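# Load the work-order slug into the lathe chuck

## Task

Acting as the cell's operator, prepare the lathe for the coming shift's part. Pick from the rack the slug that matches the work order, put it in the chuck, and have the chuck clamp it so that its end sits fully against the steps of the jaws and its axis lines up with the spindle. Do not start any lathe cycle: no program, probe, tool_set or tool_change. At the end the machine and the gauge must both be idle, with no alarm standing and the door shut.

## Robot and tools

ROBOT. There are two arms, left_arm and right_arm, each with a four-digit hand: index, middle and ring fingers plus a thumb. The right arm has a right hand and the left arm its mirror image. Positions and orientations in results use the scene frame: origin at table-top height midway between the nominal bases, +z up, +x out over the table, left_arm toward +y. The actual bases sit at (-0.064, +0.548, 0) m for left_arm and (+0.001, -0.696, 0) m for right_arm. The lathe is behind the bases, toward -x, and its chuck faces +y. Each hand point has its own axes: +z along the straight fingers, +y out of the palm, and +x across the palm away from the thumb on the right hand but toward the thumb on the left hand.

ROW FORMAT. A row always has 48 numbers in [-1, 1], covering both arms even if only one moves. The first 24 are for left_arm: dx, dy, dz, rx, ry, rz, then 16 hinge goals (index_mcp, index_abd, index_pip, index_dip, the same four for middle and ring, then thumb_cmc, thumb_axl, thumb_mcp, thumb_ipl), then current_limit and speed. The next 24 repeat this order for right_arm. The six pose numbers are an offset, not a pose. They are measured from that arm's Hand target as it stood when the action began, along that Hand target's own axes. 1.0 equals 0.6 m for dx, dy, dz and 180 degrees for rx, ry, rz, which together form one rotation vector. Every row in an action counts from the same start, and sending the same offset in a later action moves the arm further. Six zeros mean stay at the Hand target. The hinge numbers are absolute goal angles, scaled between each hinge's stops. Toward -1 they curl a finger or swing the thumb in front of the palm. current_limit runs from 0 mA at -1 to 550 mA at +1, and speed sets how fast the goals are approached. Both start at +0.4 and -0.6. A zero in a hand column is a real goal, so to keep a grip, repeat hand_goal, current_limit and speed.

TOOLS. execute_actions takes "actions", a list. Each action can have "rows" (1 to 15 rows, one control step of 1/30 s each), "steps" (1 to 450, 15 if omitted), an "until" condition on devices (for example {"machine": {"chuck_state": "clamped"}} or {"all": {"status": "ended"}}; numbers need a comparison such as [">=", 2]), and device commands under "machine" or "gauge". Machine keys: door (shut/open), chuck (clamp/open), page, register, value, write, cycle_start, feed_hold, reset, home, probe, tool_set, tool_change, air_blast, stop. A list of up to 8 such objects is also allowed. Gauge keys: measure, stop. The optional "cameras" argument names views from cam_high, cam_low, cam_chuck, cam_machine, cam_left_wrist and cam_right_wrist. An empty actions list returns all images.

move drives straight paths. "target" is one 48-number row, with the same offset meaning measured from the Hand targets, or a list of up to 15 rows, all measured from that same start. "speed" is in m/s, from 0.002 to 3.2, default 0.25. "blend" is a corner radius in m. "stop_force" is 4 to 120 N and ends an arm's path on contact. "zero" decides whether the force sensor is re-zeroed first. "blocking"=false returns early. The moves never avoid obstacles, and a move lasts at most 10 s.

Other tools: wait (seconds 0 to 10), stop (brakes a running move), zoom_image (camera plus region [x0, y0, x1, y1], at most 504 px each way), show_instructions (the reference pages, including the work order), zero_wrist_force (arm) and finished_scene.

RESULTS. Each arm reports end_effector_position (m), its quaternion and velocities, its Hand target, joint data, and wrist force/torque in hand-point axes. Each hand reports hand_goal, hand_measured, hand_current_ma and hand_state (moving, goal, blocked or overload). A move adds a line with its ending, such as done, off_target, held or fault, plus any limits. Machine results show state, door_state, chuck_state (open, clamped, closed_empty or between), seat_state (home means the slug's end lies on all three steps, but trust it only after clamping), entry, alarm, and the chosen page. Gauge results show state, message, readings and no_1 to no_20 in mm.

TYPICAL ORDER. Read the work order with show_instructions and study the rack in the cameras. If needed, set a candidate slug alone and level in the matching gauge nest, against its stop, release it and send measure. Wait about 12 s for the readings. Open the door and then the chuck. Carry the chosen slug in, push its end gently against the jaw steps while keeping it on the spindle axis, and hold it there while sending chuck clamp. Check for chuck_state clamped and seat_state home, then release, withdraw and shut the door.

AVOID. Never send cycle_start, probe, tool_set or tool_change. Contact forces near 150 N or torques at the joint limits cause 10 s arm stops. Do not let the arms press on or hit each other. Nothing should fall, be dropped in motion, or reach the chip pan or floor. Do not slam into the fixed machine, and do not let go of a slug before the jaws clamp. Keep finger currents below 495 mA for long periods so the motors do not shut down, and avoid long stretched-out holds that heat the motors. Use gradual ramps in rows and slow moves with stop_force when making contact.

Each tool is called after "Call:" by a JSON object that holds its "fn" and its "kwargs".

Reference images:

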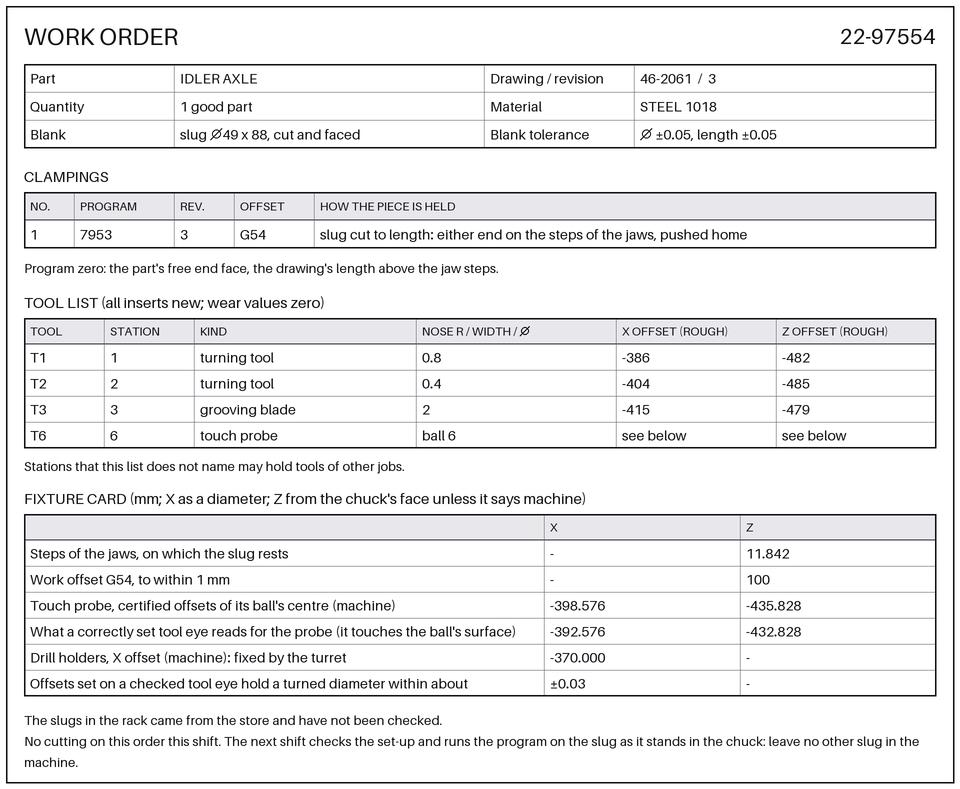

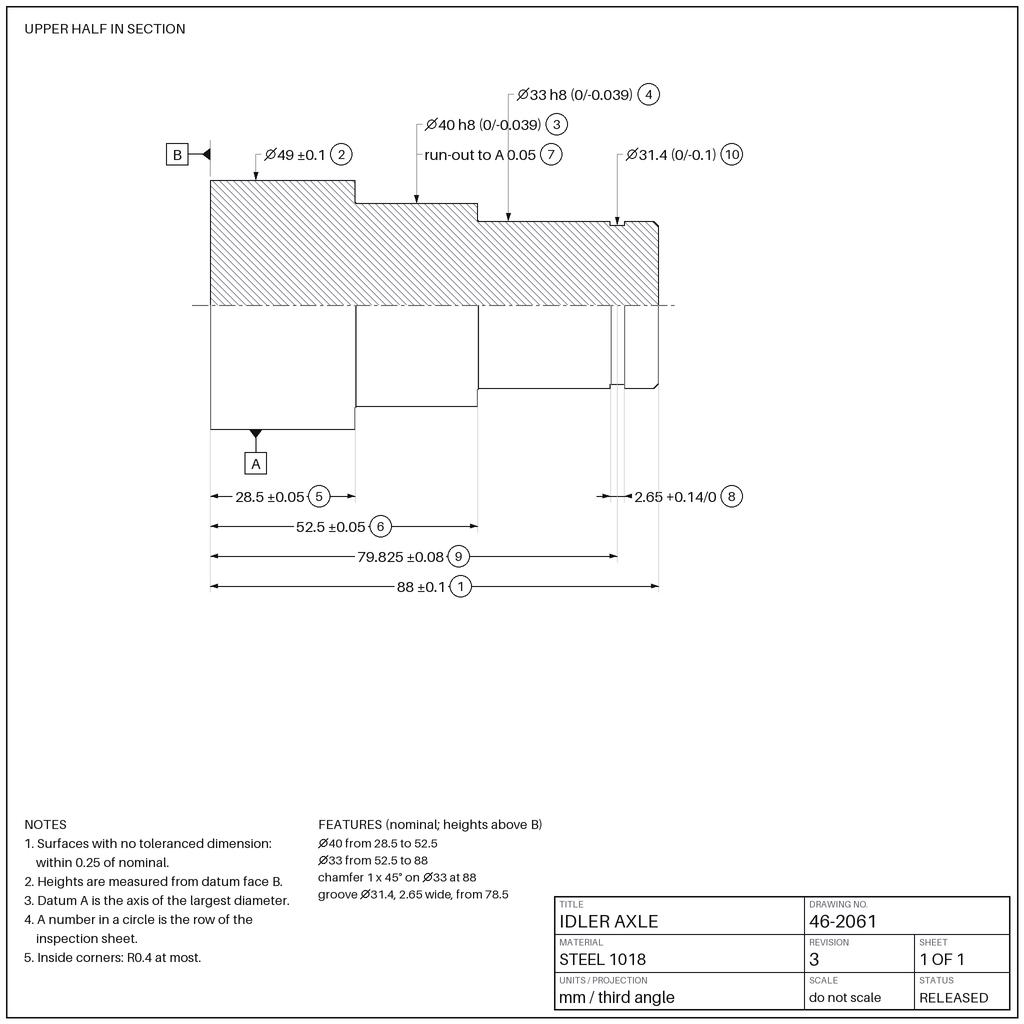

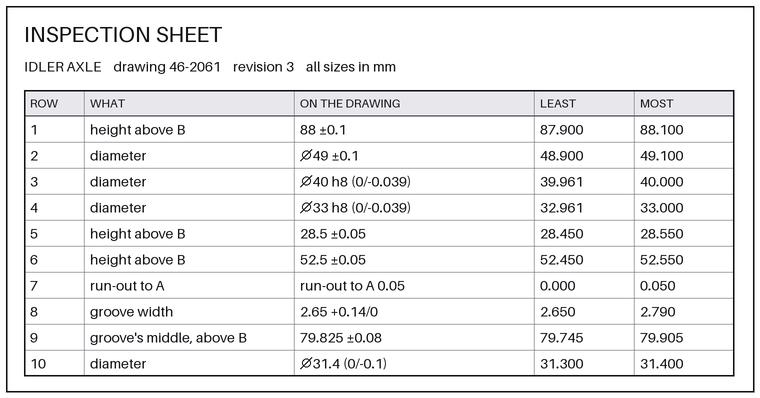

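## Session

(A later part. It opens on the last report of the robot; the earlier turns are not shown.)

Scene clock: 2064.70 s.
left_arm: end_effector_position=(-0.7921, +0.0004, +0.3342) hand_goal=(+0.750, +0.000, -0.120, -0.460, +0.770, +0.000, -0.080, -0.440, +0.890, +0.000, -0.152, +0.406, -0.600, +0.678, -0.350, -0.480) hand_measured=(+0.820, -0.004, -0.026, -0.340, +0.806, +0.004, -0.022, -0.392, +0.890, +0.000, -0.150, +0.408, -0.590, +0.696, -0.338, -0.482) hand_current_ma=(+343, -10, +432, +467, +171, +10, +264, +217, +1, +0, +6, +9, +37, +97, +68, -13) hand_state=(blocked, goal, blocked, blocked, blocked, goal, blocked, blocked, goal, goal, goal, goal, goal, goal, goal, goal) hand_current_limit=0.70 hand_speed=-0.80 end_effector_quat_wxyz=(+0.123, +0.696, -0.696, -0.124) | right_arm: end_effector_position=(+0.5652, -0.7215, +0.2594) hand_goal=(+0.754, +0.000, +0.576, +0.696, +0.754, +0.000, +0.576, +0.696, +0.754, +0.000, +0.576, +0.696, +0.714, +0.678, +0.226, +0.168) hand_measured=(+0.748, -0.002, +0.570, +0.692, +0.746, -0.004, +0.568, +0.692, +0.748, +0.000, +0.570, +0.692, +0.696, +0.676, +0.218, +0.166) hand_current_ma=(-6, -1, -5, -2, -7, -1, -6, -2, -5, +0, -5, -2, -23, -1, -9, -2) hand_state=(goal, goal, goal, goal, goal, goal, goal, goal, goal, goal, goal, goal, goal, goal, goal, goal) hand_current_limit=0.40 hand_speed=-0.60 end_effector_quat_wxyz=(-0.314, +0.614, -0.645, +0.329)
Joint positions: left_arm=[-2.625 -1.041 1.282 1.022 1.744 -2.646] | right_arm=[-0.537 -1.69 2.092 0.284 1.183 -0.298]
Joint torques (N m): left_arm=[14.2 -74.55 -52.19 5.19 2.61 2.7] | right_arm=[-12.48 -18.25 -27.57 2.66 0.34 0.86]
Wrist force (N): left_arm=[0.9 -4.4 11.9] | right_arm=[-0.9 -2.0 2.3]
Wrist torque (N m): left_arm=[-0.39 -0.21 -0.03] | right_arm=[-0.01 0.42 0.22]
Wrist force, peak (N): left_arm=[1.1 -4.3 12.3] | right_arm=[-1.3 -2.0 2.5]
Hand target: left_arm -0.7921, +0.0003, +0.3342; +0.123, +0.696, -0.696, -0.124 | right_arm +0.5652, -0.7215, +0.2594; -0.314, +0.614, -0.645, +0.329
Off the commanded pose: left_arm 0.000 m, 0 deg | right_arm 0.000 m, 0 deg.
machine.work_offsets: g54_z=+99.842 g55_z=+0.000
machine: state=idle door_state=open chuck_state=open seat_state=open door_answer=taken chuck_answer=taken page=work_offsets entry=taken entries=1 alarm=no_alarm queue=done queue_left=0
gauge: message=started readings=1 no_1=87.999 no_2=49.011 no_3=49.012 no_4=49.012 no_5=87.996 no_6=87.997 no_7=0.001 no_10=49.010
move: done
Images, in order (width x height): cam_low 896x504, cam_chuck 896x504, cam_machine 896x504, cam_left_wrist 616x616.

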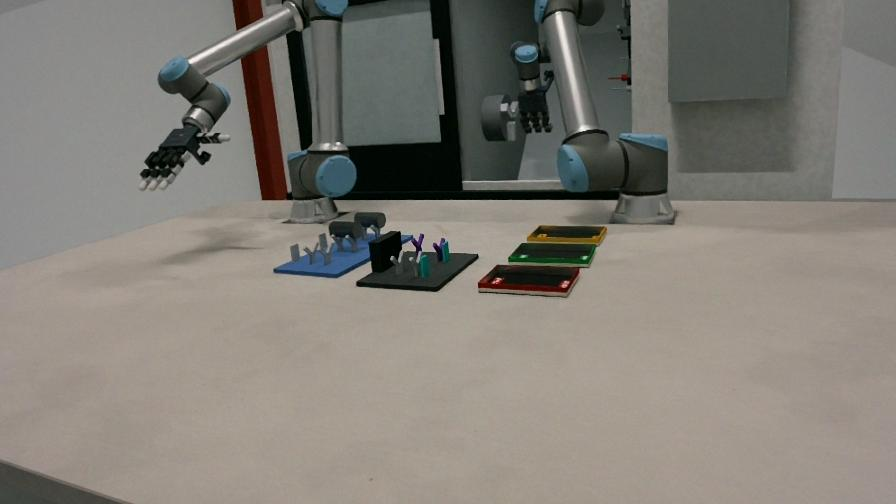

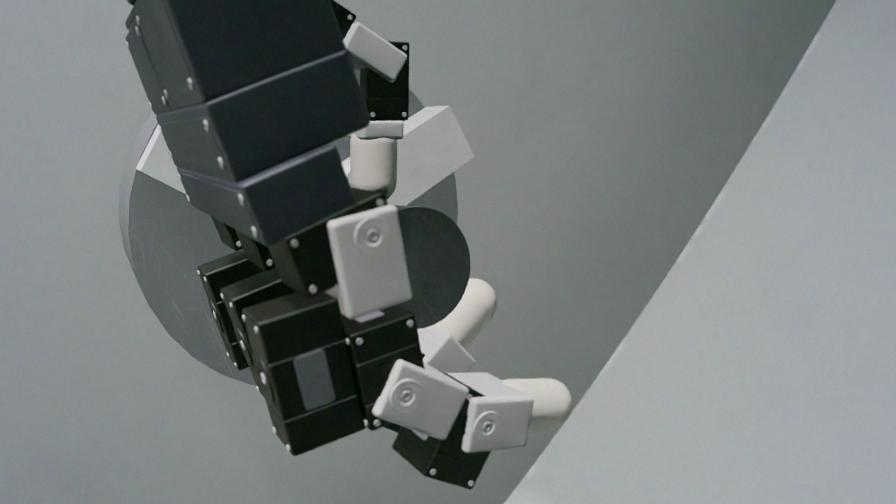

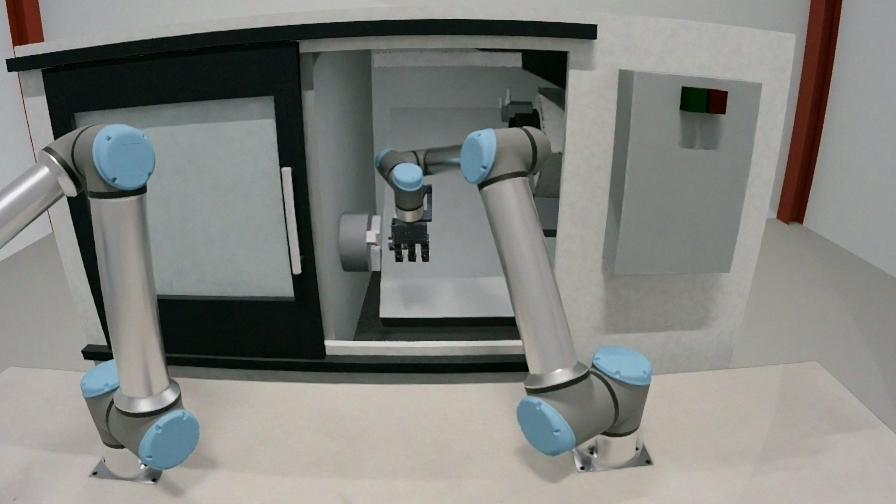

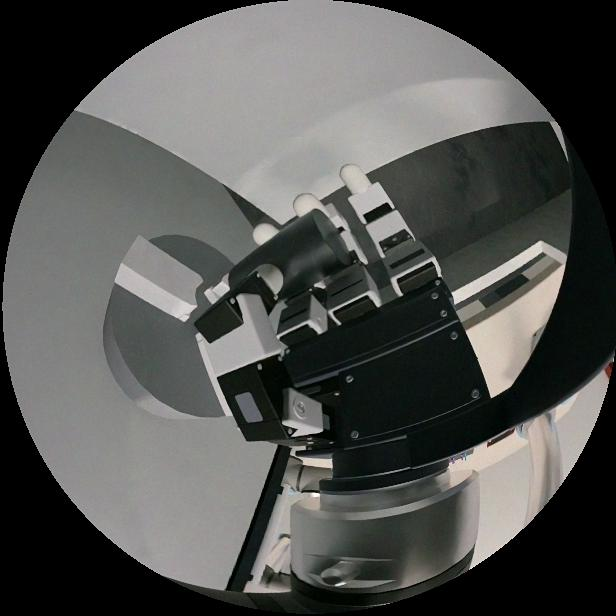

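Call:
{"fn": "move", "kwargs": {"target": [0.0307,0.0046,0.0058,0,0.0183,0.00665, 0.75,0,-0.12,-0.46,0.77,0,-0.08,-0.44,0.89,0,-0.153,0.406,-0.6,0.678,-0.35,-0.48,0.7,-0.8, 0,0,0,0,0,0, 0.754,0,0.576,0.696,0.754,0,0.576,0.696,0.754,0,0.576,0.696,0.714,0.678,0.226,0.168,0.4,-0.6], "speed": 0.04, "cameras": ["cam_left_wrist","cam_chuck","cam_low","cam_machine"]}}

Call:
{"fn": "zoom_image", "kwargs": {"camera": "cam_machine", "region": [355, 205, 435, 285]}}

Call:
{"fn": "zoom_image", "kwargs": {"camera": "cam_chuck", "region": [340, 150, 500, 350]}}

Call:
{"fn": "zoom_image", "kwargs": {"camera": "cam_left_wrist", "region": [90, 180, 390, 430]}}

Call:
{"fn": "zoom_image", "kwargs": {"camera": "cam_low", "region": [475, 75, 575, 155]}}

Scene clock: 2118.83 s.
left_arm: end_effector_position=(-0.7959, -0.0180, +0.3319) hand_goal=(+0.750, +0.000, -0.120, -0.460, +0.770, +0.000, -0.080, -0.440, +0.890, +0.000, -0.152, +0.406, -0.600, +0.678, -0.350, -0.480) hand_measured=(+0.820, -0.004, -0.026, -0.340, +0.806, +0.004, -0.022, -0.392, +0.890, +0.000, -0.150, +0.408, -0.590, +0.696, -0.338, -0.482) hand_current_ma=(+343, -10, +432, +467, +171, +10, +264, +217, +1, +0, +6, +9, +37, +97, +68, -13) hand_state=(blocked, goal, blocked, blocked, blocked, goal, blocked, blocked, goal, goal, goal, goal, goal, goal, goal, goal) hand_current_limit=0.70 hand_speed=-0.80 end_effector_quat_wxyz=(+0.144, +0.692, -0.700, -0.103) | right_arm: end_effector_position=(+0.5652, -0.7215, +0.2594) hand_goal=(+0.754, +0.000, +0.576, +0.696, +0.754, +0.000, +0.576, +0.696, +0.754, +0.000, +0.576, +0.696, +0.714, +0.678, +0.226, +0.168) hand_measured=(+0.748, -0.002, +0.570, +0.692, +0.746, -0.004, +0.568, +0.692, +0.748, +0.000, +0.570, +0.692, +0.696, +0.676, +0.218, +0.166) hand_current_ma=(-6, -1, -5, -2, -7, -1, -6, -2, -5, +0, -5, -2, -23, -1, -9, -2) hand_state=(goal, goal, goal, goal, goal, goal, goal, goal, goal, goal, goal, goal, goal, goal, goal, goal) hand_current_limit=0.40 hand_speed=-0.60 end_effector_quat_wxyz=(-0.314, +0.614, -0.645, +0.329)
Joint positions: left_arm=[-2.62 -1.03 1.267 0.999 1.695 -2.625] | right_arm=[-0.537 -1.69 2.092 0.284 1.183 -0.298]
Joint torques (N m): left_arm=[18.72 -76.64 -52.97 0.54 -1.69 2.3] | right_arm=[-11.57 -18.41 -26.67 2.31 0.75 0.58]
Wrist force (N): left_arm=[-0.1 -4.5 11.7] | right_arm=[-1.0 -2.1 2.2]
Wrist torque (N m): left_arm=[-0.39 -0.19 -0.07] | right_arm=[-0.02 0.43 0.21]
Wrist force, peak (N): left_arm=[0.9 -4.5 12.4] | right_arm=[-1.2 -2.1 2.8]
Hand target: left_arm -0.7959, -0.0181, +0.3319; +0.145, +0.692, -0.700, -0.102 | right_arm +0.5652, -0.7215, +0.2594; -0.314, +0.614, -0.645, +0.329
Off the commanded pose: left_arm 0.000 m, 0 deg | right_arm 0.000 m, 0 deg.
machine.work_offsets: g54_z=+99.842 g55_z=+0.000
machine: state=idle door_state=open chuck_state=open seat_state=open door_answer=taken chuck_answer=taken page=work_offsets entry=taken entries=1 alarm=no_alarm queue=done queue_left=0
gauge: message=started readings=1 no_1=87.999 no_2=49.011 no_3=49.012 no_4=49.012 no_5=87.996 no_6=87.997 no_7=0.001 no_10=49.010
move: done
Images, in order (width x height): cam_low 896x504, cam_chuck 896x504, cam_machine 896x504, cam_left_wrist 616x616.

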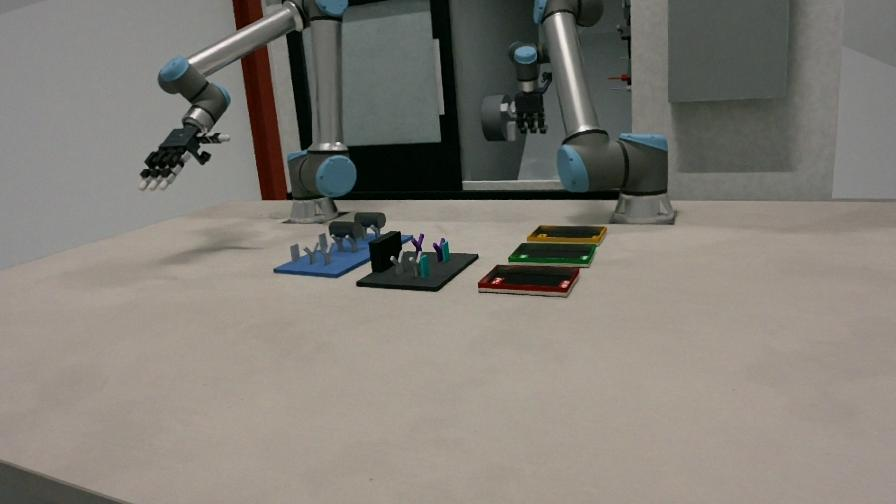

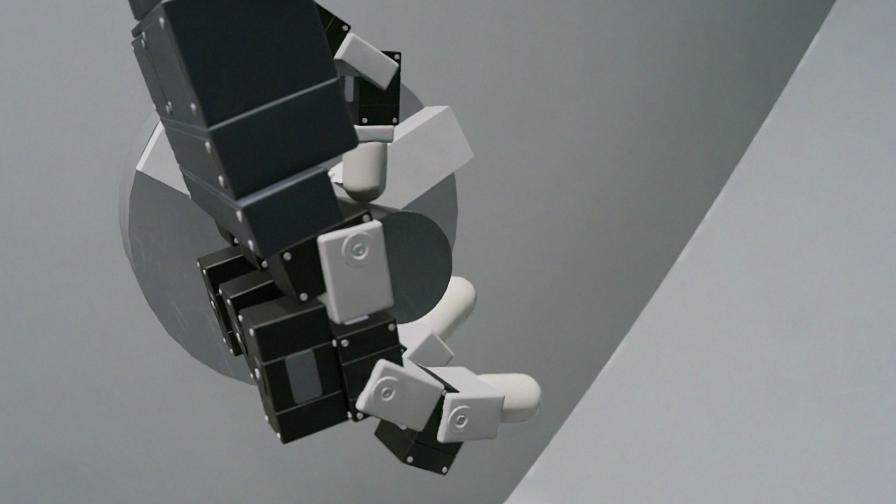

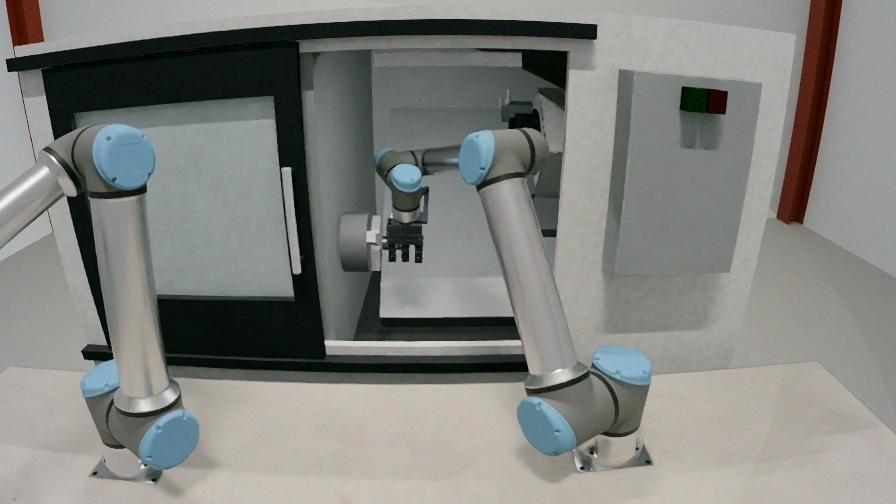

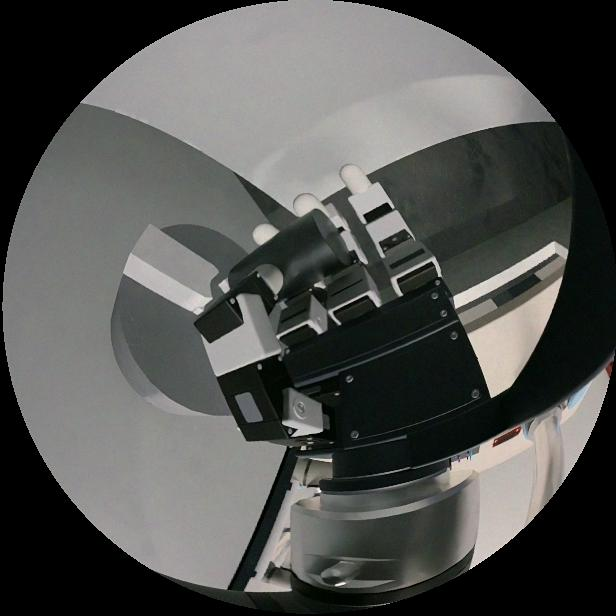

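Scaled by 6.300 from the camera's 896x504 image, which has a finer 1280x720 frame.

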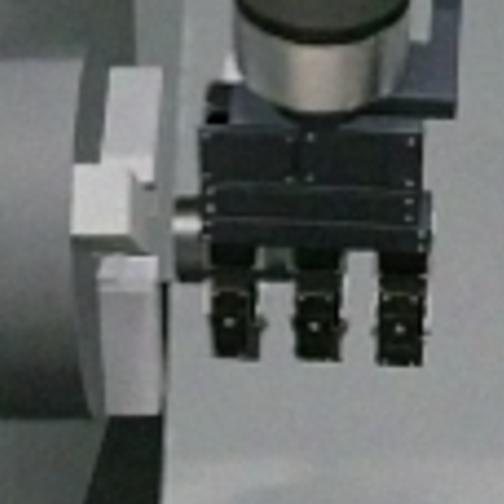

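Scaled by 2.520 from the camera's 896x504 image, which has a finer 1280x720 frame.

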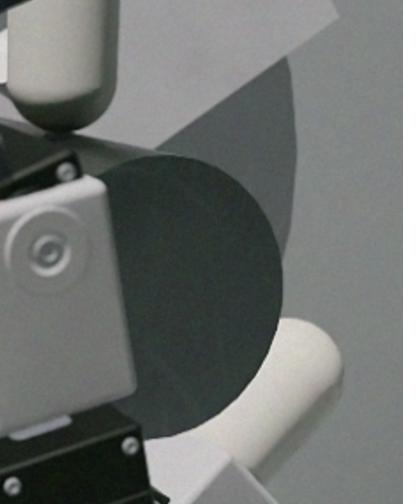

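Scaled by 1.680 from the camera's 616x616 image, which has a finer 880x880 frame.

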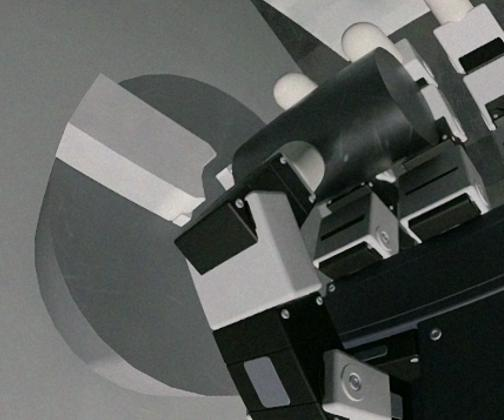

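Scaled by 5.040 from the camera's 896x504 image, which has a finer 1280x720 frame.

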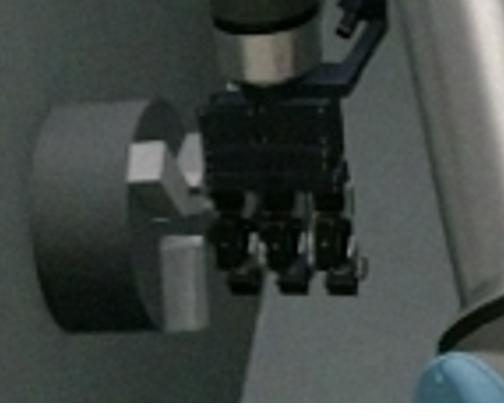

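Call:
{"fn": "zoom_image", "kwargs": {"camera": "cam_machine", "region": [335, 205, 405, 245]}}

Call:
{"fn": "zoom_image", "kwargs": {"camera": "cam_machine", "region": [335, 235, 405, 275]}}

Scaled by 7.200 from the camera's 896x504 image, which has a finer 1280x720 frame.

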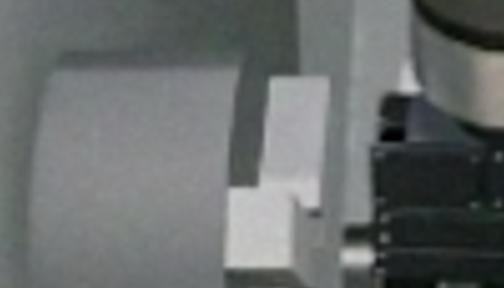

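Scaled by 7.200 from the camera's 896x504 image, which has a finer 1280x720 frame.

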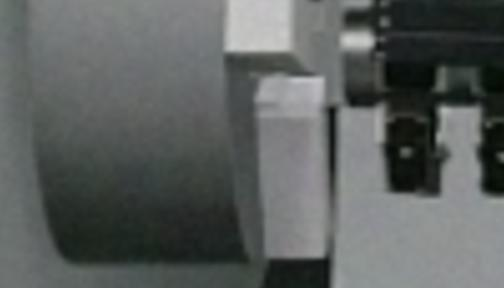

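Call:
{"fn": "move", "kwargs": {"target": [0,0.0006,-0.0039,0,0.0052,0.0019, 0.75,0,-0.12,-0.46,0.77,0,-0.08,-0.44,0.89,0,-0.153,0.406,-0.6,0.678,-0.35,-0.48,0.7,-0.8, 0,0,0,0,0,0, 0.754,0,0.576,0.696,0.754,0,0.576,0.696,0.754,0,0.576,0.696,0.714,0.678,0.226,0.168,0.4,-0.6], "speed": 0.03}}

Call:
{"fn": "move", "kwargs": {"target": [0.0265,0,0.0015,0,0,0, 0.75,0,-0.12,-0.46,0.77,0,-0.08,-0.44,0.89,0,-0.153,0.406,-0.6,0.678,-0.35,-0.48,0.7,-0.8, 0,0,0,0,0,0, 0.754,0,0.576,0.696,0.754,0,0.576,0.696,0.754,0,0.576,0.696,0.714,0.678,0.226,0.168,0.4,-0.6], "speed": 0.01, "stop_force": 6, "cameras": ["cam_left_wrist","cam_chuck","cam_machine"]}}

Call:
{"fn": "zoom_image", "kwargs": {"camera": "cam_machine", "region": [355, 205, 435, 285]}}

Call:
{"fn": "zoom_image", "kwargs": {"camera": "cam_left_wrist", "region": [90, 180, 390, 430]}}

Call:
{"fn": "zoom_image", "kwargs": {"camera": "cam_chuck", "region": [300, 130, 500, 350]}}

Scene clock: 2156.53 s.
left_arm: end_effector_position=(-0.7954, -0.0180, +0.3341) hand_goal=(+0.750, +0.000, -0.120, -0.460, +0.770, +0.000, -0.080, -0.440, +0.890, +0.000, -0.152, +0.406, -0.600, +0.678, -0.350, -0.480) hand_measured=(+0.820, -0.004, -0.026, -0.340, +0.806, +0.004, -0.022, -0.392, +0.890, +0.000, -0.150, +0.408, -0.590, +0.696, -0.338, -0.482) hand_current_ma=(+343, -10, +432, +468, +171, +10, +264, +217, +1, +0, +6, +9, +37, +97, +68, -13) hand_state=(blocked, goal, blocked, blocked, blocked, goal, blocked, blocked, goal, goal, goal, goal, goal, goal, goal, goal) hand_current_limit=0.70 hand_speed=-0.80 end_effector_quat_wxyz=(+0.151, +0.691, -0.701, -0.096) | right_arm: end_effector_position=(+0.5652, -0.7215, +0.2594) hand_goal=(+0.754, +0.000, +0.576, +0.696, +0.754, +0.000, +0.576, +0.696, +0.754, +0.000, +0.576, +0.696, +0.714, +0.678, +0.226, +0.168) hand_measured=(+0.748, -0.002, +0.570, +0.692, +0.746, -0.004, +0.568, +0.692, +0.748, +0.000, +0.570, +0.692, +0.696, +0.676, +0.218, +0.166) hand_current_ma=(-6, -1, -5, -2, -7, -1, -6, -2, -5, +0, -5, -2, -23, -1, -9, -2) hand_state=(goal, goal, goal, goal, goal, goal, goal, goal, goal, goal, goal, goal, goal, goal, goal, goal) hand_current_limit=0.40 hand_speed=-0.60 end_effector_quat_wxyz=(-0.314, +0.614, -0.645, +0.329)
Joint positions: left_arm=[-2.624 -1.037 1.273 0.991 1.68 -2.624] | right_arm=[-0.537 -1.69 2.092 0.284 1.183 -0.298]
Joint torques (N m): left_arm=[-17.68 -109.26 -32.59 0.35 -1.83 1.87] | right_arm=[-10.85 -18.92 -26.32 2.79 1.16 0.65]
Wrist force (N): left_arm=[0.1 -4.3 11.9] | right_arm=[-1.0 -1.8 2.4]
Wrist torque (N m): left_arm=[-0.39 -0.24 -0.05] | right_arm=[0.00 0.43 0.21]
Wrist force, peak (N): left_arm=[0.1 -4.5 12.6] | right_arm=[-1.1 -2.3 2.7]
Hand target: left_arm -0.7954, -0.0180, +0.3342; +0.151, +0.691, -0.701, -0.096 | right_arm +0.5652, -0.7215, +0.2594; -0.314, +0.614, -0.645, +0.329
Off the commanded pose: left_arm 0.000 m, 0 deg | right_arm 0.000 m, 0 deg.
machine.work_offsets: g54_z=+99.842 g55_z=+0.000
machine: state=idle door_state=open chuck_state=open seat_state=open door_answer=taken chuck_answer=taken page=work_offsets entry=taken entries=1 alarm=no_alarm queue=done queue_left=0
gauge: message=started readings=1 no_1=87.999 no_2=49.011 no_3=49.012 no_4=49.012 no_5=87.996 no_6=87.997 no_7=0.001 no_10=49.010
move: done

Scene clock: 2159.23 s.
left_arm: end_effector_position=(-0.7957, -0.0318, +0.3345) hand_goal=(+0.750, +0.000, -0.120, -0.460, +0.770, +0.000, -0.080, -0.440, +0.890, +0.000, -0.152, +0.406, -0.600, +0.678, -0.350, -0.480) hand_measured=(+0.822, -0.012, -0.026, -0.342, +0.806, -0.006, -0.022, -0.392, +0.890, +0.000, -0.150, +0.408, -0.592, +0.694, -0.338, -0.482) hand_current_ma=(+348, -45, +432, +468, +172, -18, +264, +217, +1, +0, +6, +9, +37, +82, +68, -15) hand_state=(blocked, goal, blocked, blocked, blocked, goal, blocked, blocked, goal, goal, goal, goal, goal, goal, goal, goal) hand_current_limit=0.70 hand_speed=-0.80 end_effector_quat_wxyz=(+0.151, +0.691, -0.701, -0.096) | right_arm: end_effector_position=(+0.5652, -0.7215, +0.2594) hand_goal=(+0.754, +0.000, +0.576, +0.696, +0.754, +0.000, +0.576, +0.696, +0.754, +0.000, +0.576, +0.696, +0.714, +0.678, +0.226, +0.168) hand_measured=(+0.748, -0.002, +0.570, +0.692, +0.746, -0.004, +0.568, +0.692, +0.748, +0.000, +0.570, +0.692, +0.696, +0.676, +0.218, +0.166) hand_current_ma=(-6, -1, -5, -2, -7, -1, -6, -2, -5, +0, -5, -2, -23, -1, -9, -2) hand_state=(goal, goal, goal, goal, goal, goal, goal, goal, goal, goal, goal, goal, goal, goal, goal, goal) hand_current_limit=0.40 hand_speed=-0.60 end_effector_quat_wxyz=(-0.314, +0.614, -0.645, +0.329)
Joint positions: left_arm=[-2.608 -1.02 1.246 1.003 1.685 -2.609] | right_arm=[-0.537 -1.69 2.092 0.284 1.183 -0.298]
Joint torques (N m): left_arm=[-18.37 -109.62 -32.48 0.75 -0.49 -1.47] | right_arm=[-10.28 -18.09 -26.65 2.17 1.1 0.6]
Wrist force (N): left_arm=[0.0 -4.4 11.7] | right_arm=[-0.9 -2.0 2.5]
Wrist torque (N m): left_arm=[-0.39 -0.23 0.01] | right_arm=[-0.03 0.41 0.22]
Wrist force, peak (N): left_arm=[-7.0 -2.8 10.6] | right_arm=[-1.1 -2.1 2.7]
Hand target: left_arm -0.7957, -0.0318, +0.3345; +0.151, +0.691, -0.701, -0.096 (not the last commanded pose) | right_arm +0.5652, -0.7215, +0.2594; -0.314, +0.614, -0.645, +0.329
Off the commanded pose: left_arm 0.002 m, 0 deg | right_arm 0.000 m, 0 deg.
machine.work_offsets: g54_z=+99.842 g55_z=+0.000
machine: state=idle door_state=open chuck_state=open seat_state=open door_answer=taken chuck_answer=taken page=work_offsets entry=taken entries=1 alarm=no_alarm queue=done queue_left=0
gauge: message=started readings=1 no_1=87.999 no_2=49.011 no_3=49.012 no_4=49.012 no_5=87.996 no_6=87.997 no_7=0.001 no_10=49.010
move: contact (left_arm)
Images, in order (width x height): cam_chuck 896x504, cam_machine 896x504, cam_left_wrist 616x616.

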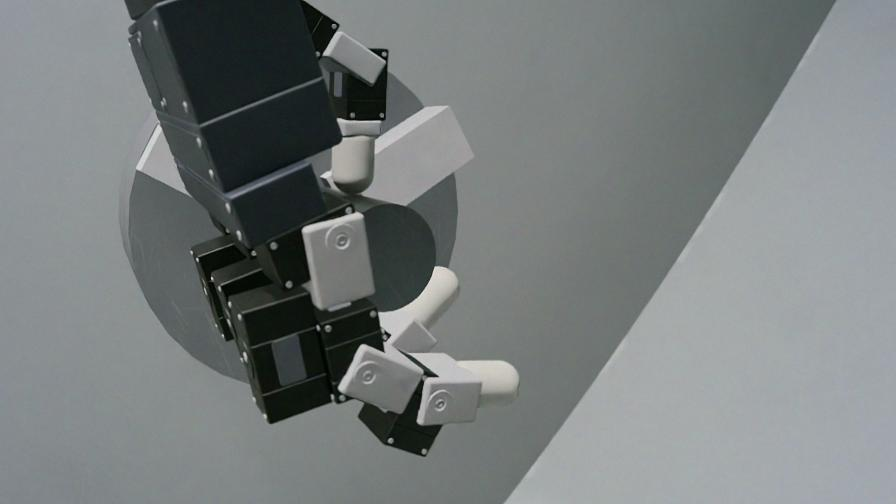

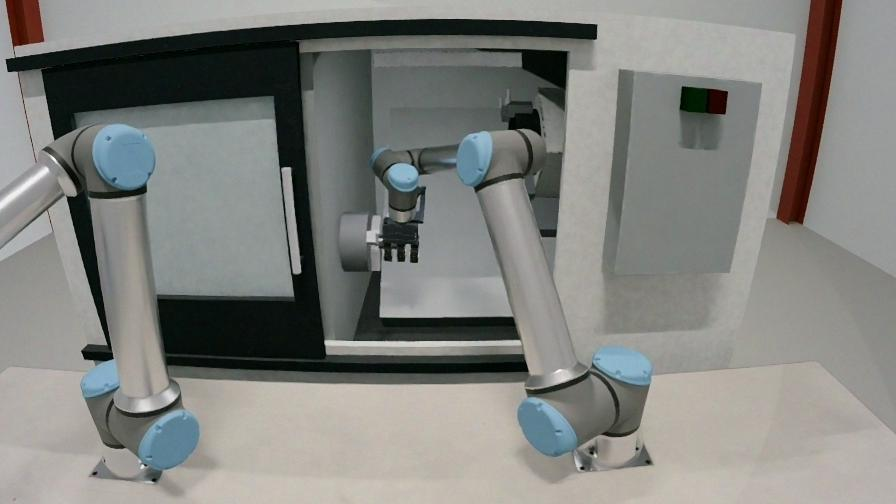

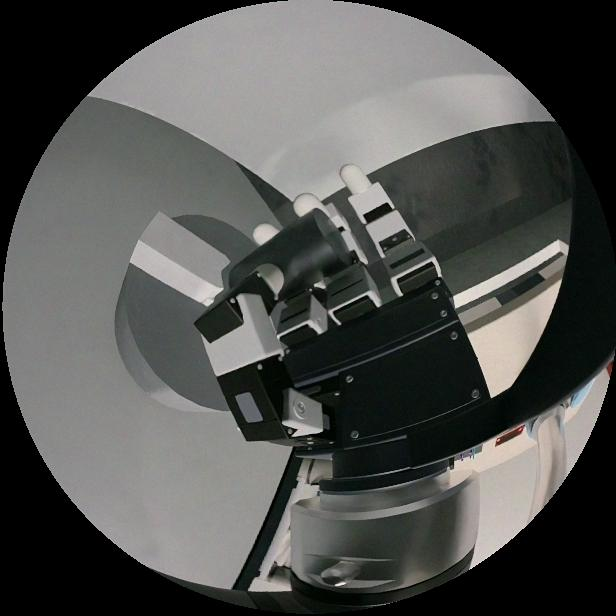

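Scaled by 6.300 from the camera's 896x504 image, which has a finer 1280x720 frame.

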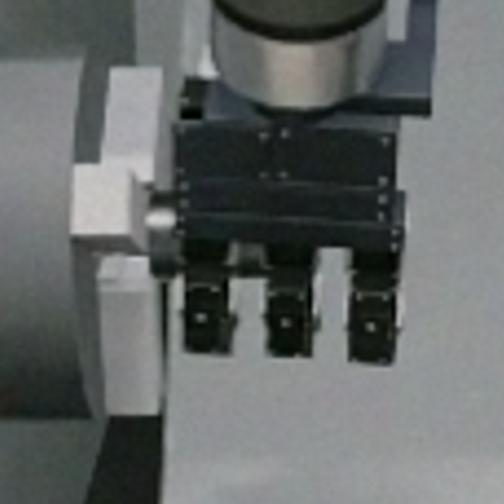

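Scaled by 1.680 from the camera's 616x616 image, which has a finer 880x880 frame.

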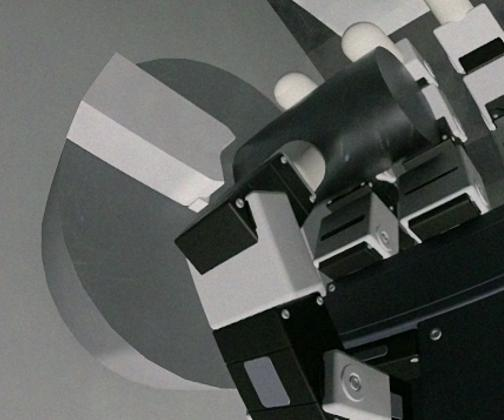

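Scaled by 2.291 from the camera's 896x504 image, which has a finer 1280x720 frame.

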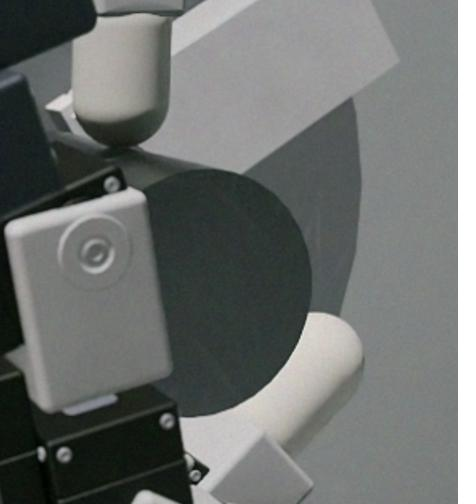

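Call:
{"fn": "move", "kwargs": {"target": [0.0062,0,0.0003,0,0,0, 0.75,0,-0.12,-0.46,0.77,0,-0.08,-0.44,0.89,0,-0.153,0.406,-0.6,0.678,-0.35,-0.48,0.7,-0.8, 0,0,0,0,0,0, 0.754,0,0.576,0.696,0.754,0,0.576,0.696,0.754,0,0.576,0.696,0.714,0.678,0.226,0.168,0.4,-0.6], "speed": 0.01}}

Scene clock: 2169.10 s.
left_arm: end_effector_position=(-0.7958, -0.0354, +0.3347) hand_goal=(+0.750, +0.000, -0.120, -0.460, +0.770, +0.000, -0.080, -0.440, +0.890, +0.000, -0.152, +0.406, -0.600, +0.678, -0.350, -0.480) hand_measured=(+0.822, -0.022, -0.026, -0.342, +0.806, -0.008, -0.022, -0.392, +0.890, +0.000, -0.150, +0.408, -0.598, +0.676, -0.336, -0.482) hand_current_ma=(+350, -81, +432, +467, +172, -31, +264, +217, +1, +0, +6, +9, +4, -9, +72, -15) hand_state=(blocked, blocked, blocked, blocked, blocked, goal, blocked, blocked, goal, goal, goal, goal, goal, goal, goal, goal) hand_current_limit=0.70 hand_speed=-0.80 end_effector_quat_wxyz=(+0.151, +0.691, -0.701, -0.096) | right_arm: end_effector_position=(+0.5652, -0.7215, +0.2594) hand_goal=(+0.754, +0.000, +0.576, +0.696, +0.754, +0.000, +0.576, +0.696, +0.754, +0.000, +0.576, +0.696, +0.714, +0.678, +0.226, +0.168) hand_measured=(+0.748, -0.002, +0.570, +0.692, +0.746, -0.004, +0.568, +0.692, +0.748, +0.000, +0.570, +0.692, +0.696, +0.676, +0.218, +0.166) hand_current_ma=(-6, -1, -5, -2, -7, -1, -6, -2, -5, +0, -5, -2, -23, -1, -9, -2) hand_state=(goal, goal, goal, goal, goal, goal, goal, goal, goal, goal, goal, goal, goal, goal, goal, goal) hand_current_limit=0.40 hand_speed=-0.60 end_effector_quat_wxyz=(-0.314, +0.614, -0.645, +0.329)
Joint positions: left_arm=[-2.604 -1.016 1.239 1.006 1.686 -2.605] | right_arm=[-0.537 -1.69 2.092 0.284 1.183 -0.298]
Joint torques (N m): left_arm=[24.53 -79.03 -53.94 3.46 -0.31 1.77] | right_arm=[-10.13 -18.56 -27.13 2.38 1.49 0.77]
Wrist force (N): left_arm=[-10.8 -2.5 10.3] | right_arm=[-1.1 -1.9 2.5]
Wrist torque (N m): left_arm=[-0.41 -0.61 -0.59] | right_arm=[-0.02 0.43 0.21]
Wrist force, peak (N): left_arm=[-10.8 -2.5 10.3] | right_arm=[-1.1 -2.1 2.6]
Hand target: left_arm -0.7958, -0.0356, +0.3347; +0.151, +0.691, -0.701, -0.096 | right_arm +0.5652, -0.7215, +0.2594; -0.314, +0.614, -0.645, +0.329
Off the commanded pose: left_arm 0.000 m, 0 deg | right_arm 0.000 m, 0 deg.
machine.work_offsets: g54_z=+99.842 g55_z=+0.000
machine: state=idle door_state=open chuck_state=open seat_state=open door_answer=taken chuck_answer=taken page=work_offsets entry=taken entries=1 alarm=no_alarm queue=done queue_left=0
gauge: message=started readings=1 no_1=87.999 no_2=49.011 no_3=49.012 no_4=49.012 no_5=87.996 no_6=87.997 no_7=0.001 no_10=49.010
move: done

Call:
{"fn": "move", "kwargs": {"target": [[-0.0083,0.0025,-0.0037,0,0,0, 0.75,0,-0.12,-0.46,0.77,0,-0.08,-0.44,0.89,0,-0.153,0.406,-0.6,0.678,-0.35,-0.48,0.7,-0.8, 0,0,0,0,0,0, 0.754,0,0.576,0.696,0.754,0,0.576,0.696,0.754,0,0.576,0.696,0.714,0.678,0.226,0.168,0.4,-0.6],[-0.0080,0.0037,-0.0067,0,0,0, 0.75,0,-0.12,-0.46,0.77,0,-0.08,-0.44,0.89,0,-0.153,0.406,-0.6,0.678,-0.35,-0.48,0.7,-0.8, 0,0,0,0,0,0, 0.754,0,0.576,0.696,0.754,0,0.576,0.696,0.754,0,0.576,0.696,0.714,0.678,0.226,0.168,0.4,-0.6]], "speed": 0.02}}

Call:
{"fn": "move", "kwargs": {"target": [0.025,0,0.0013,0,0,0, 0.75,0,-0.12,-0.46,0.77,0,-0.08,-0.44,0.89,0,-0.153,0.406,-0.6,0.678,-0.35,-0.48,0.7,-0.8, 0,0,0,0,0,0, 0.754,0,0.576,0.696,0.754,0,0.576,0.696,0.754,0,0.576,0.696,0.714,0.678,0.226,0.168,0.4,-0.6], "speed": 0.01, "stop_force": 7, "cameras": ["cam_chuck","cam_machine"]}}

Call:
{"fn": "zoom_image", "kwargs": {"camera": "cam_machine", "region": [355, 205, 435, 285]}}

Scene clock: 2182.77 s.
left_arm: end_effector_position=(-0.7964, -0.0304, +0.3386) hand_goal=(+0.750, +0.000, -0.120, -0.460, +0.770, +0.000, -0.080, -0.440, +0.890, +0.000, -0.152, +0.406, -0.600, +0.678, -0.350, -0.480) hand_measured=(+0.822, -0.022, -0.026, -0.342, +0.810, -0.008, -0.022, -0.392, +0.890, +0.000, -0.150, +0.408, -0.600, +0.676, -0.336, -0.484) hand_current_ma=(+352, -82, +432, +467, +185, -30, +264, +217, +1, +0, +6, +9, +3, -11, +73, -15) hand_state=(blocked, blocked, blocked, blocked, blocked, goal, blocked, blocked, goal, goal, goal, goal, goal, goal, goal, goal) hand_current_limit=0.70 hand_speed=-0.80 end_effector_quat_wxyz=(+0.151, +0.691, -0.701, -0.096) | right_arm: end_effector_position=(+0.5652, -0.7215, +0.2594) hand_goal=(+0.754, +0.000, +0.576, +0.696, +0.754, +0.000, +0.576, +0.696, +0.754, +0.000, +0.576, +0.696, +0.714, +0.678, +0.226, +0.168) hand_measured=(+0.748, -0.002, +0.570, +0.692, +0.746, -0.004, +0.568, +0.692, +0.748, +0.000, +0.570, +0.692, +0.696, +0.676, +0.218, +0.166) hand_current_ma=(-6, -1, -5, -2, -7, -1, -6, -2, -5, +0, -5, -2, -23, -1, -9, -2) hand_state=(goal, goal, goal, goal, goal, goal, goal, goal, goal, goal, goal, goal, goal, goal, goal, goal) hand_current_limit=0.40 hand_speed=-0.60 end_effector_quat_wxyz=(-0.314, +0.614, -0.645, +0.329)
Joint positions: left_arm=[-2.61 -1.022 1.243 1.009 1.684 -2.611] | right_arm=[-0.537 -1.69 2.092 0.284 1.183 -0.298]
Joint torques (N m): left_arm=[-15.9 -109.37 -52.49 4.38 -1.29 -1.83] | right_arm=[-9.82 -17.87 -26.05 2.48 1.5 0.64]
Wrist force (N): left_arm=[0.0 -4.5 11.9] | right_arm=[-1.1 -1.8 2.0]
Wrist torque (N m): left_arm=[-0.42 -0.19 0.23] | right_arm=[0.03 0.45 0.21]
Wrist force, peak (N): left_arm=[-11.2 -2.2 10.3] | right_arm=[-1.5 -2.1 2.5]
Hand target: left_arm -0.7965, -0.0304, +0.3388; +0.151, +0.691, -0.701, -0.096 | right_arm +0.5652, -0.7215, +0.2594; -0.314, +0.614, -0.645, +0.329
Off the commanded pose: left_arm 0.000 m, 0 deg | right_arm 0.000 m, 0 deg.
machine.work_offsets: g54_z=+99.842 g55_z=+0.000
machine: state=idle door_state=open chuck_state=open seat_state=open door_answer=taken chuck_answer=taken page=work_offsets entry=taken entries=1 alarm=no_alarm queue=done queue_left=0
gauge: message=started readings=1 no_1=87.999 no_2=49.011 no_3=49.012 no_4=49.012 no_5=87.996 no_6=87.997 no_7=0.001 no_10=49.010
move: done

Scene clock: 2184.63 s.
left_arm: end_effector_position=(-0.7966, -0.0364, +0.3390) hand_goal=(+0.750, +0.000, -0.120, -0.460, +0.770, +0.000, -0.080, -0.440, +0.890, +0.000, -0.152, +0.406, -0.600, +0.678, -0.350, -0.480) hand_measured=(+0.822, -0.022, -0.026, -0.346, +0.814, -0.008, -0.016, -0.392, +0.890, +0.000, -0.150, +0.408, -0.602, +0.670, -0.336, -0.484) hand_current_ma=(+352, -79, +432, +467, +209, -30, +288, +217, +1, +0, +6, +9, -11, -40, +73, -16) hand_state=(blocked, blocked, blocked, blocked, blocked, goal, blocked, blocked, goal, goal, goal, goal, goal, goal, goal, goal) hand_current_limit=0.70 hand_speed=-0.80 end_effector_quat_wxyz=(+0.151, +0.691, -0.701, -0.096) | right_arm: end_effector_position=(+0.5652, -0.7215, +0.2594) hand_goal=(+0.754, +0.000, +0.576, +0.696, +0.754, +0.000, +0.576, +0.696, +0.754, +0.000, +0.576, +0.696, +0.714, +0.678, +0.226, +0.168) hand_measured=(+0.748, -0.002, +0.570, +0.692, +0.746, -0.004, +0.568, +0.692, +0.748, +0.000, +0.570, +0.692, +0.696, +0.676, +0.218, +0.166) hand_current_ma=(-6, -1, -5, -2, -7, -1, -6, -2, -5, +0, -5, -2, -23, -1, -9, -2) hand_state=(goal, goal, goal, goal, goal, goal, goal, goal, goal, goal, goal, goal, goal, goal, goal, goal) hand_current_limit=0.40 hand_speed=-0.60 end_effector_quat_wxyz=(-0.314, +0.614, -0.645, +0.329)
Joint positions: left_arm=[-2.604 -1.015 1.231 1.014 1.686 -2.605] | right_arm=[-0.537 -1.69 2.092 0.284 1.183 -0.298]
Joint torques (N m): left_arm=[-14.95 -111.18 -32.67 0.83 -1.97 -1.6] | right_arm=[-11.43 -19.17 -26.15 2.46 1.54 0.58]
Wrist force (N): left_arm=[-2.4 -2.0 13.2] | right_arm=[-0.9 -2.1 2.3]
Wrist torque (N m): left_arm=[-0.51 -0.23 0.01] | right_arm=[-0.03 0.41 0.22]
Wrist force, peak (N): left_arm=[-7.2 -3.1 13.4] | right_arm=[-1.1 -2.2 2.4]
Hand target: left_arm -0.7966, -0.0364, +0.3390; +0.151, +0.691, -0.701, -0.096 (not the last commanded pose) | right_arm +0.5652, -0.7215, +0.2594; -0.314, +0.614, -0.645, +0.329
Off the commanded pose: left_arm 0.009 m, 0 deg | right_arm 0.000 m, 0 deg.
machine.work_offsets: g54_z=+99.842 g55_z=+0.000
machine: state=idle door_state=open chuck_state=open seat_state=open door_answer=taken chuck_answer=taken page=work_offsets entry=taken entries=1 alarm=no_alarm queue=done queue_left=0
gauge: message=started readings=1 no_1=87.999 no_2=49.011 no_3=49.012 no_4=49.012 no_5=87.996 no_6=87.997 no_7=0.001 no_10=49.010
move: contact (left_arm)
Images, in order (width x height): cam_chuck 896x504, cam_machine 896x504.

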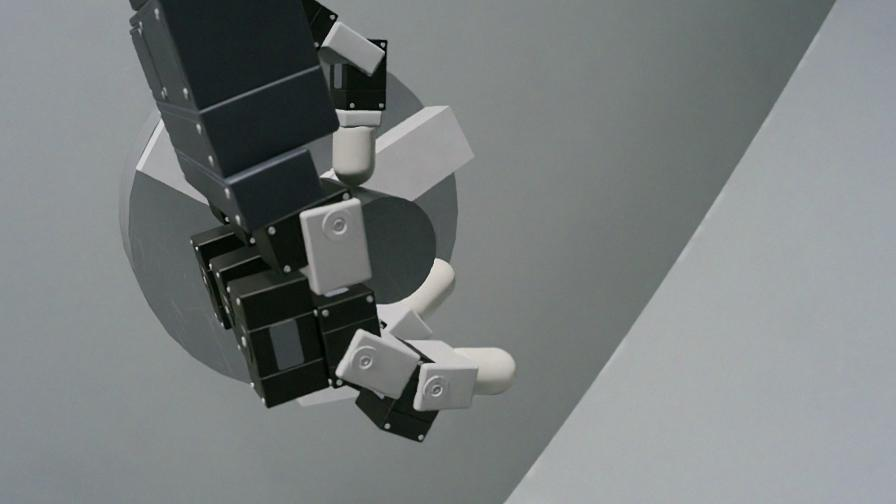

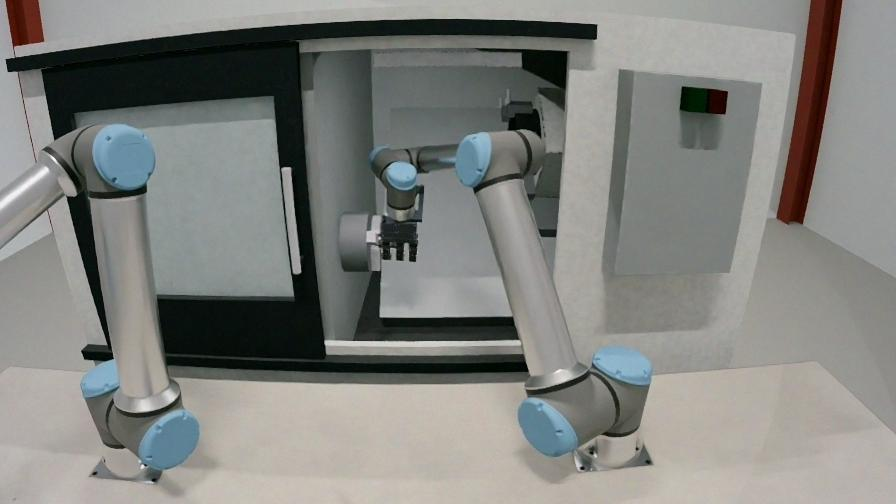

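Scaled by 6.300 from the camera's 896x504 image, which has a finer 1280x720 frame.

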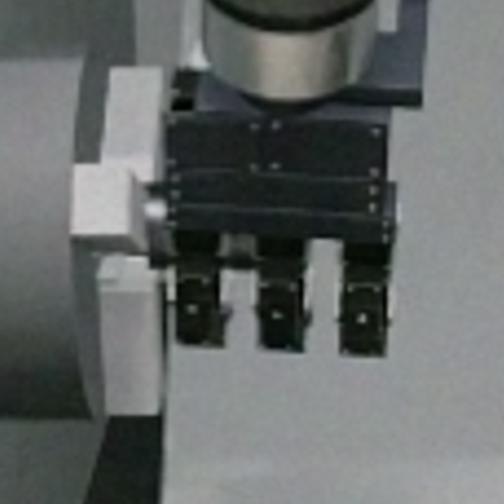

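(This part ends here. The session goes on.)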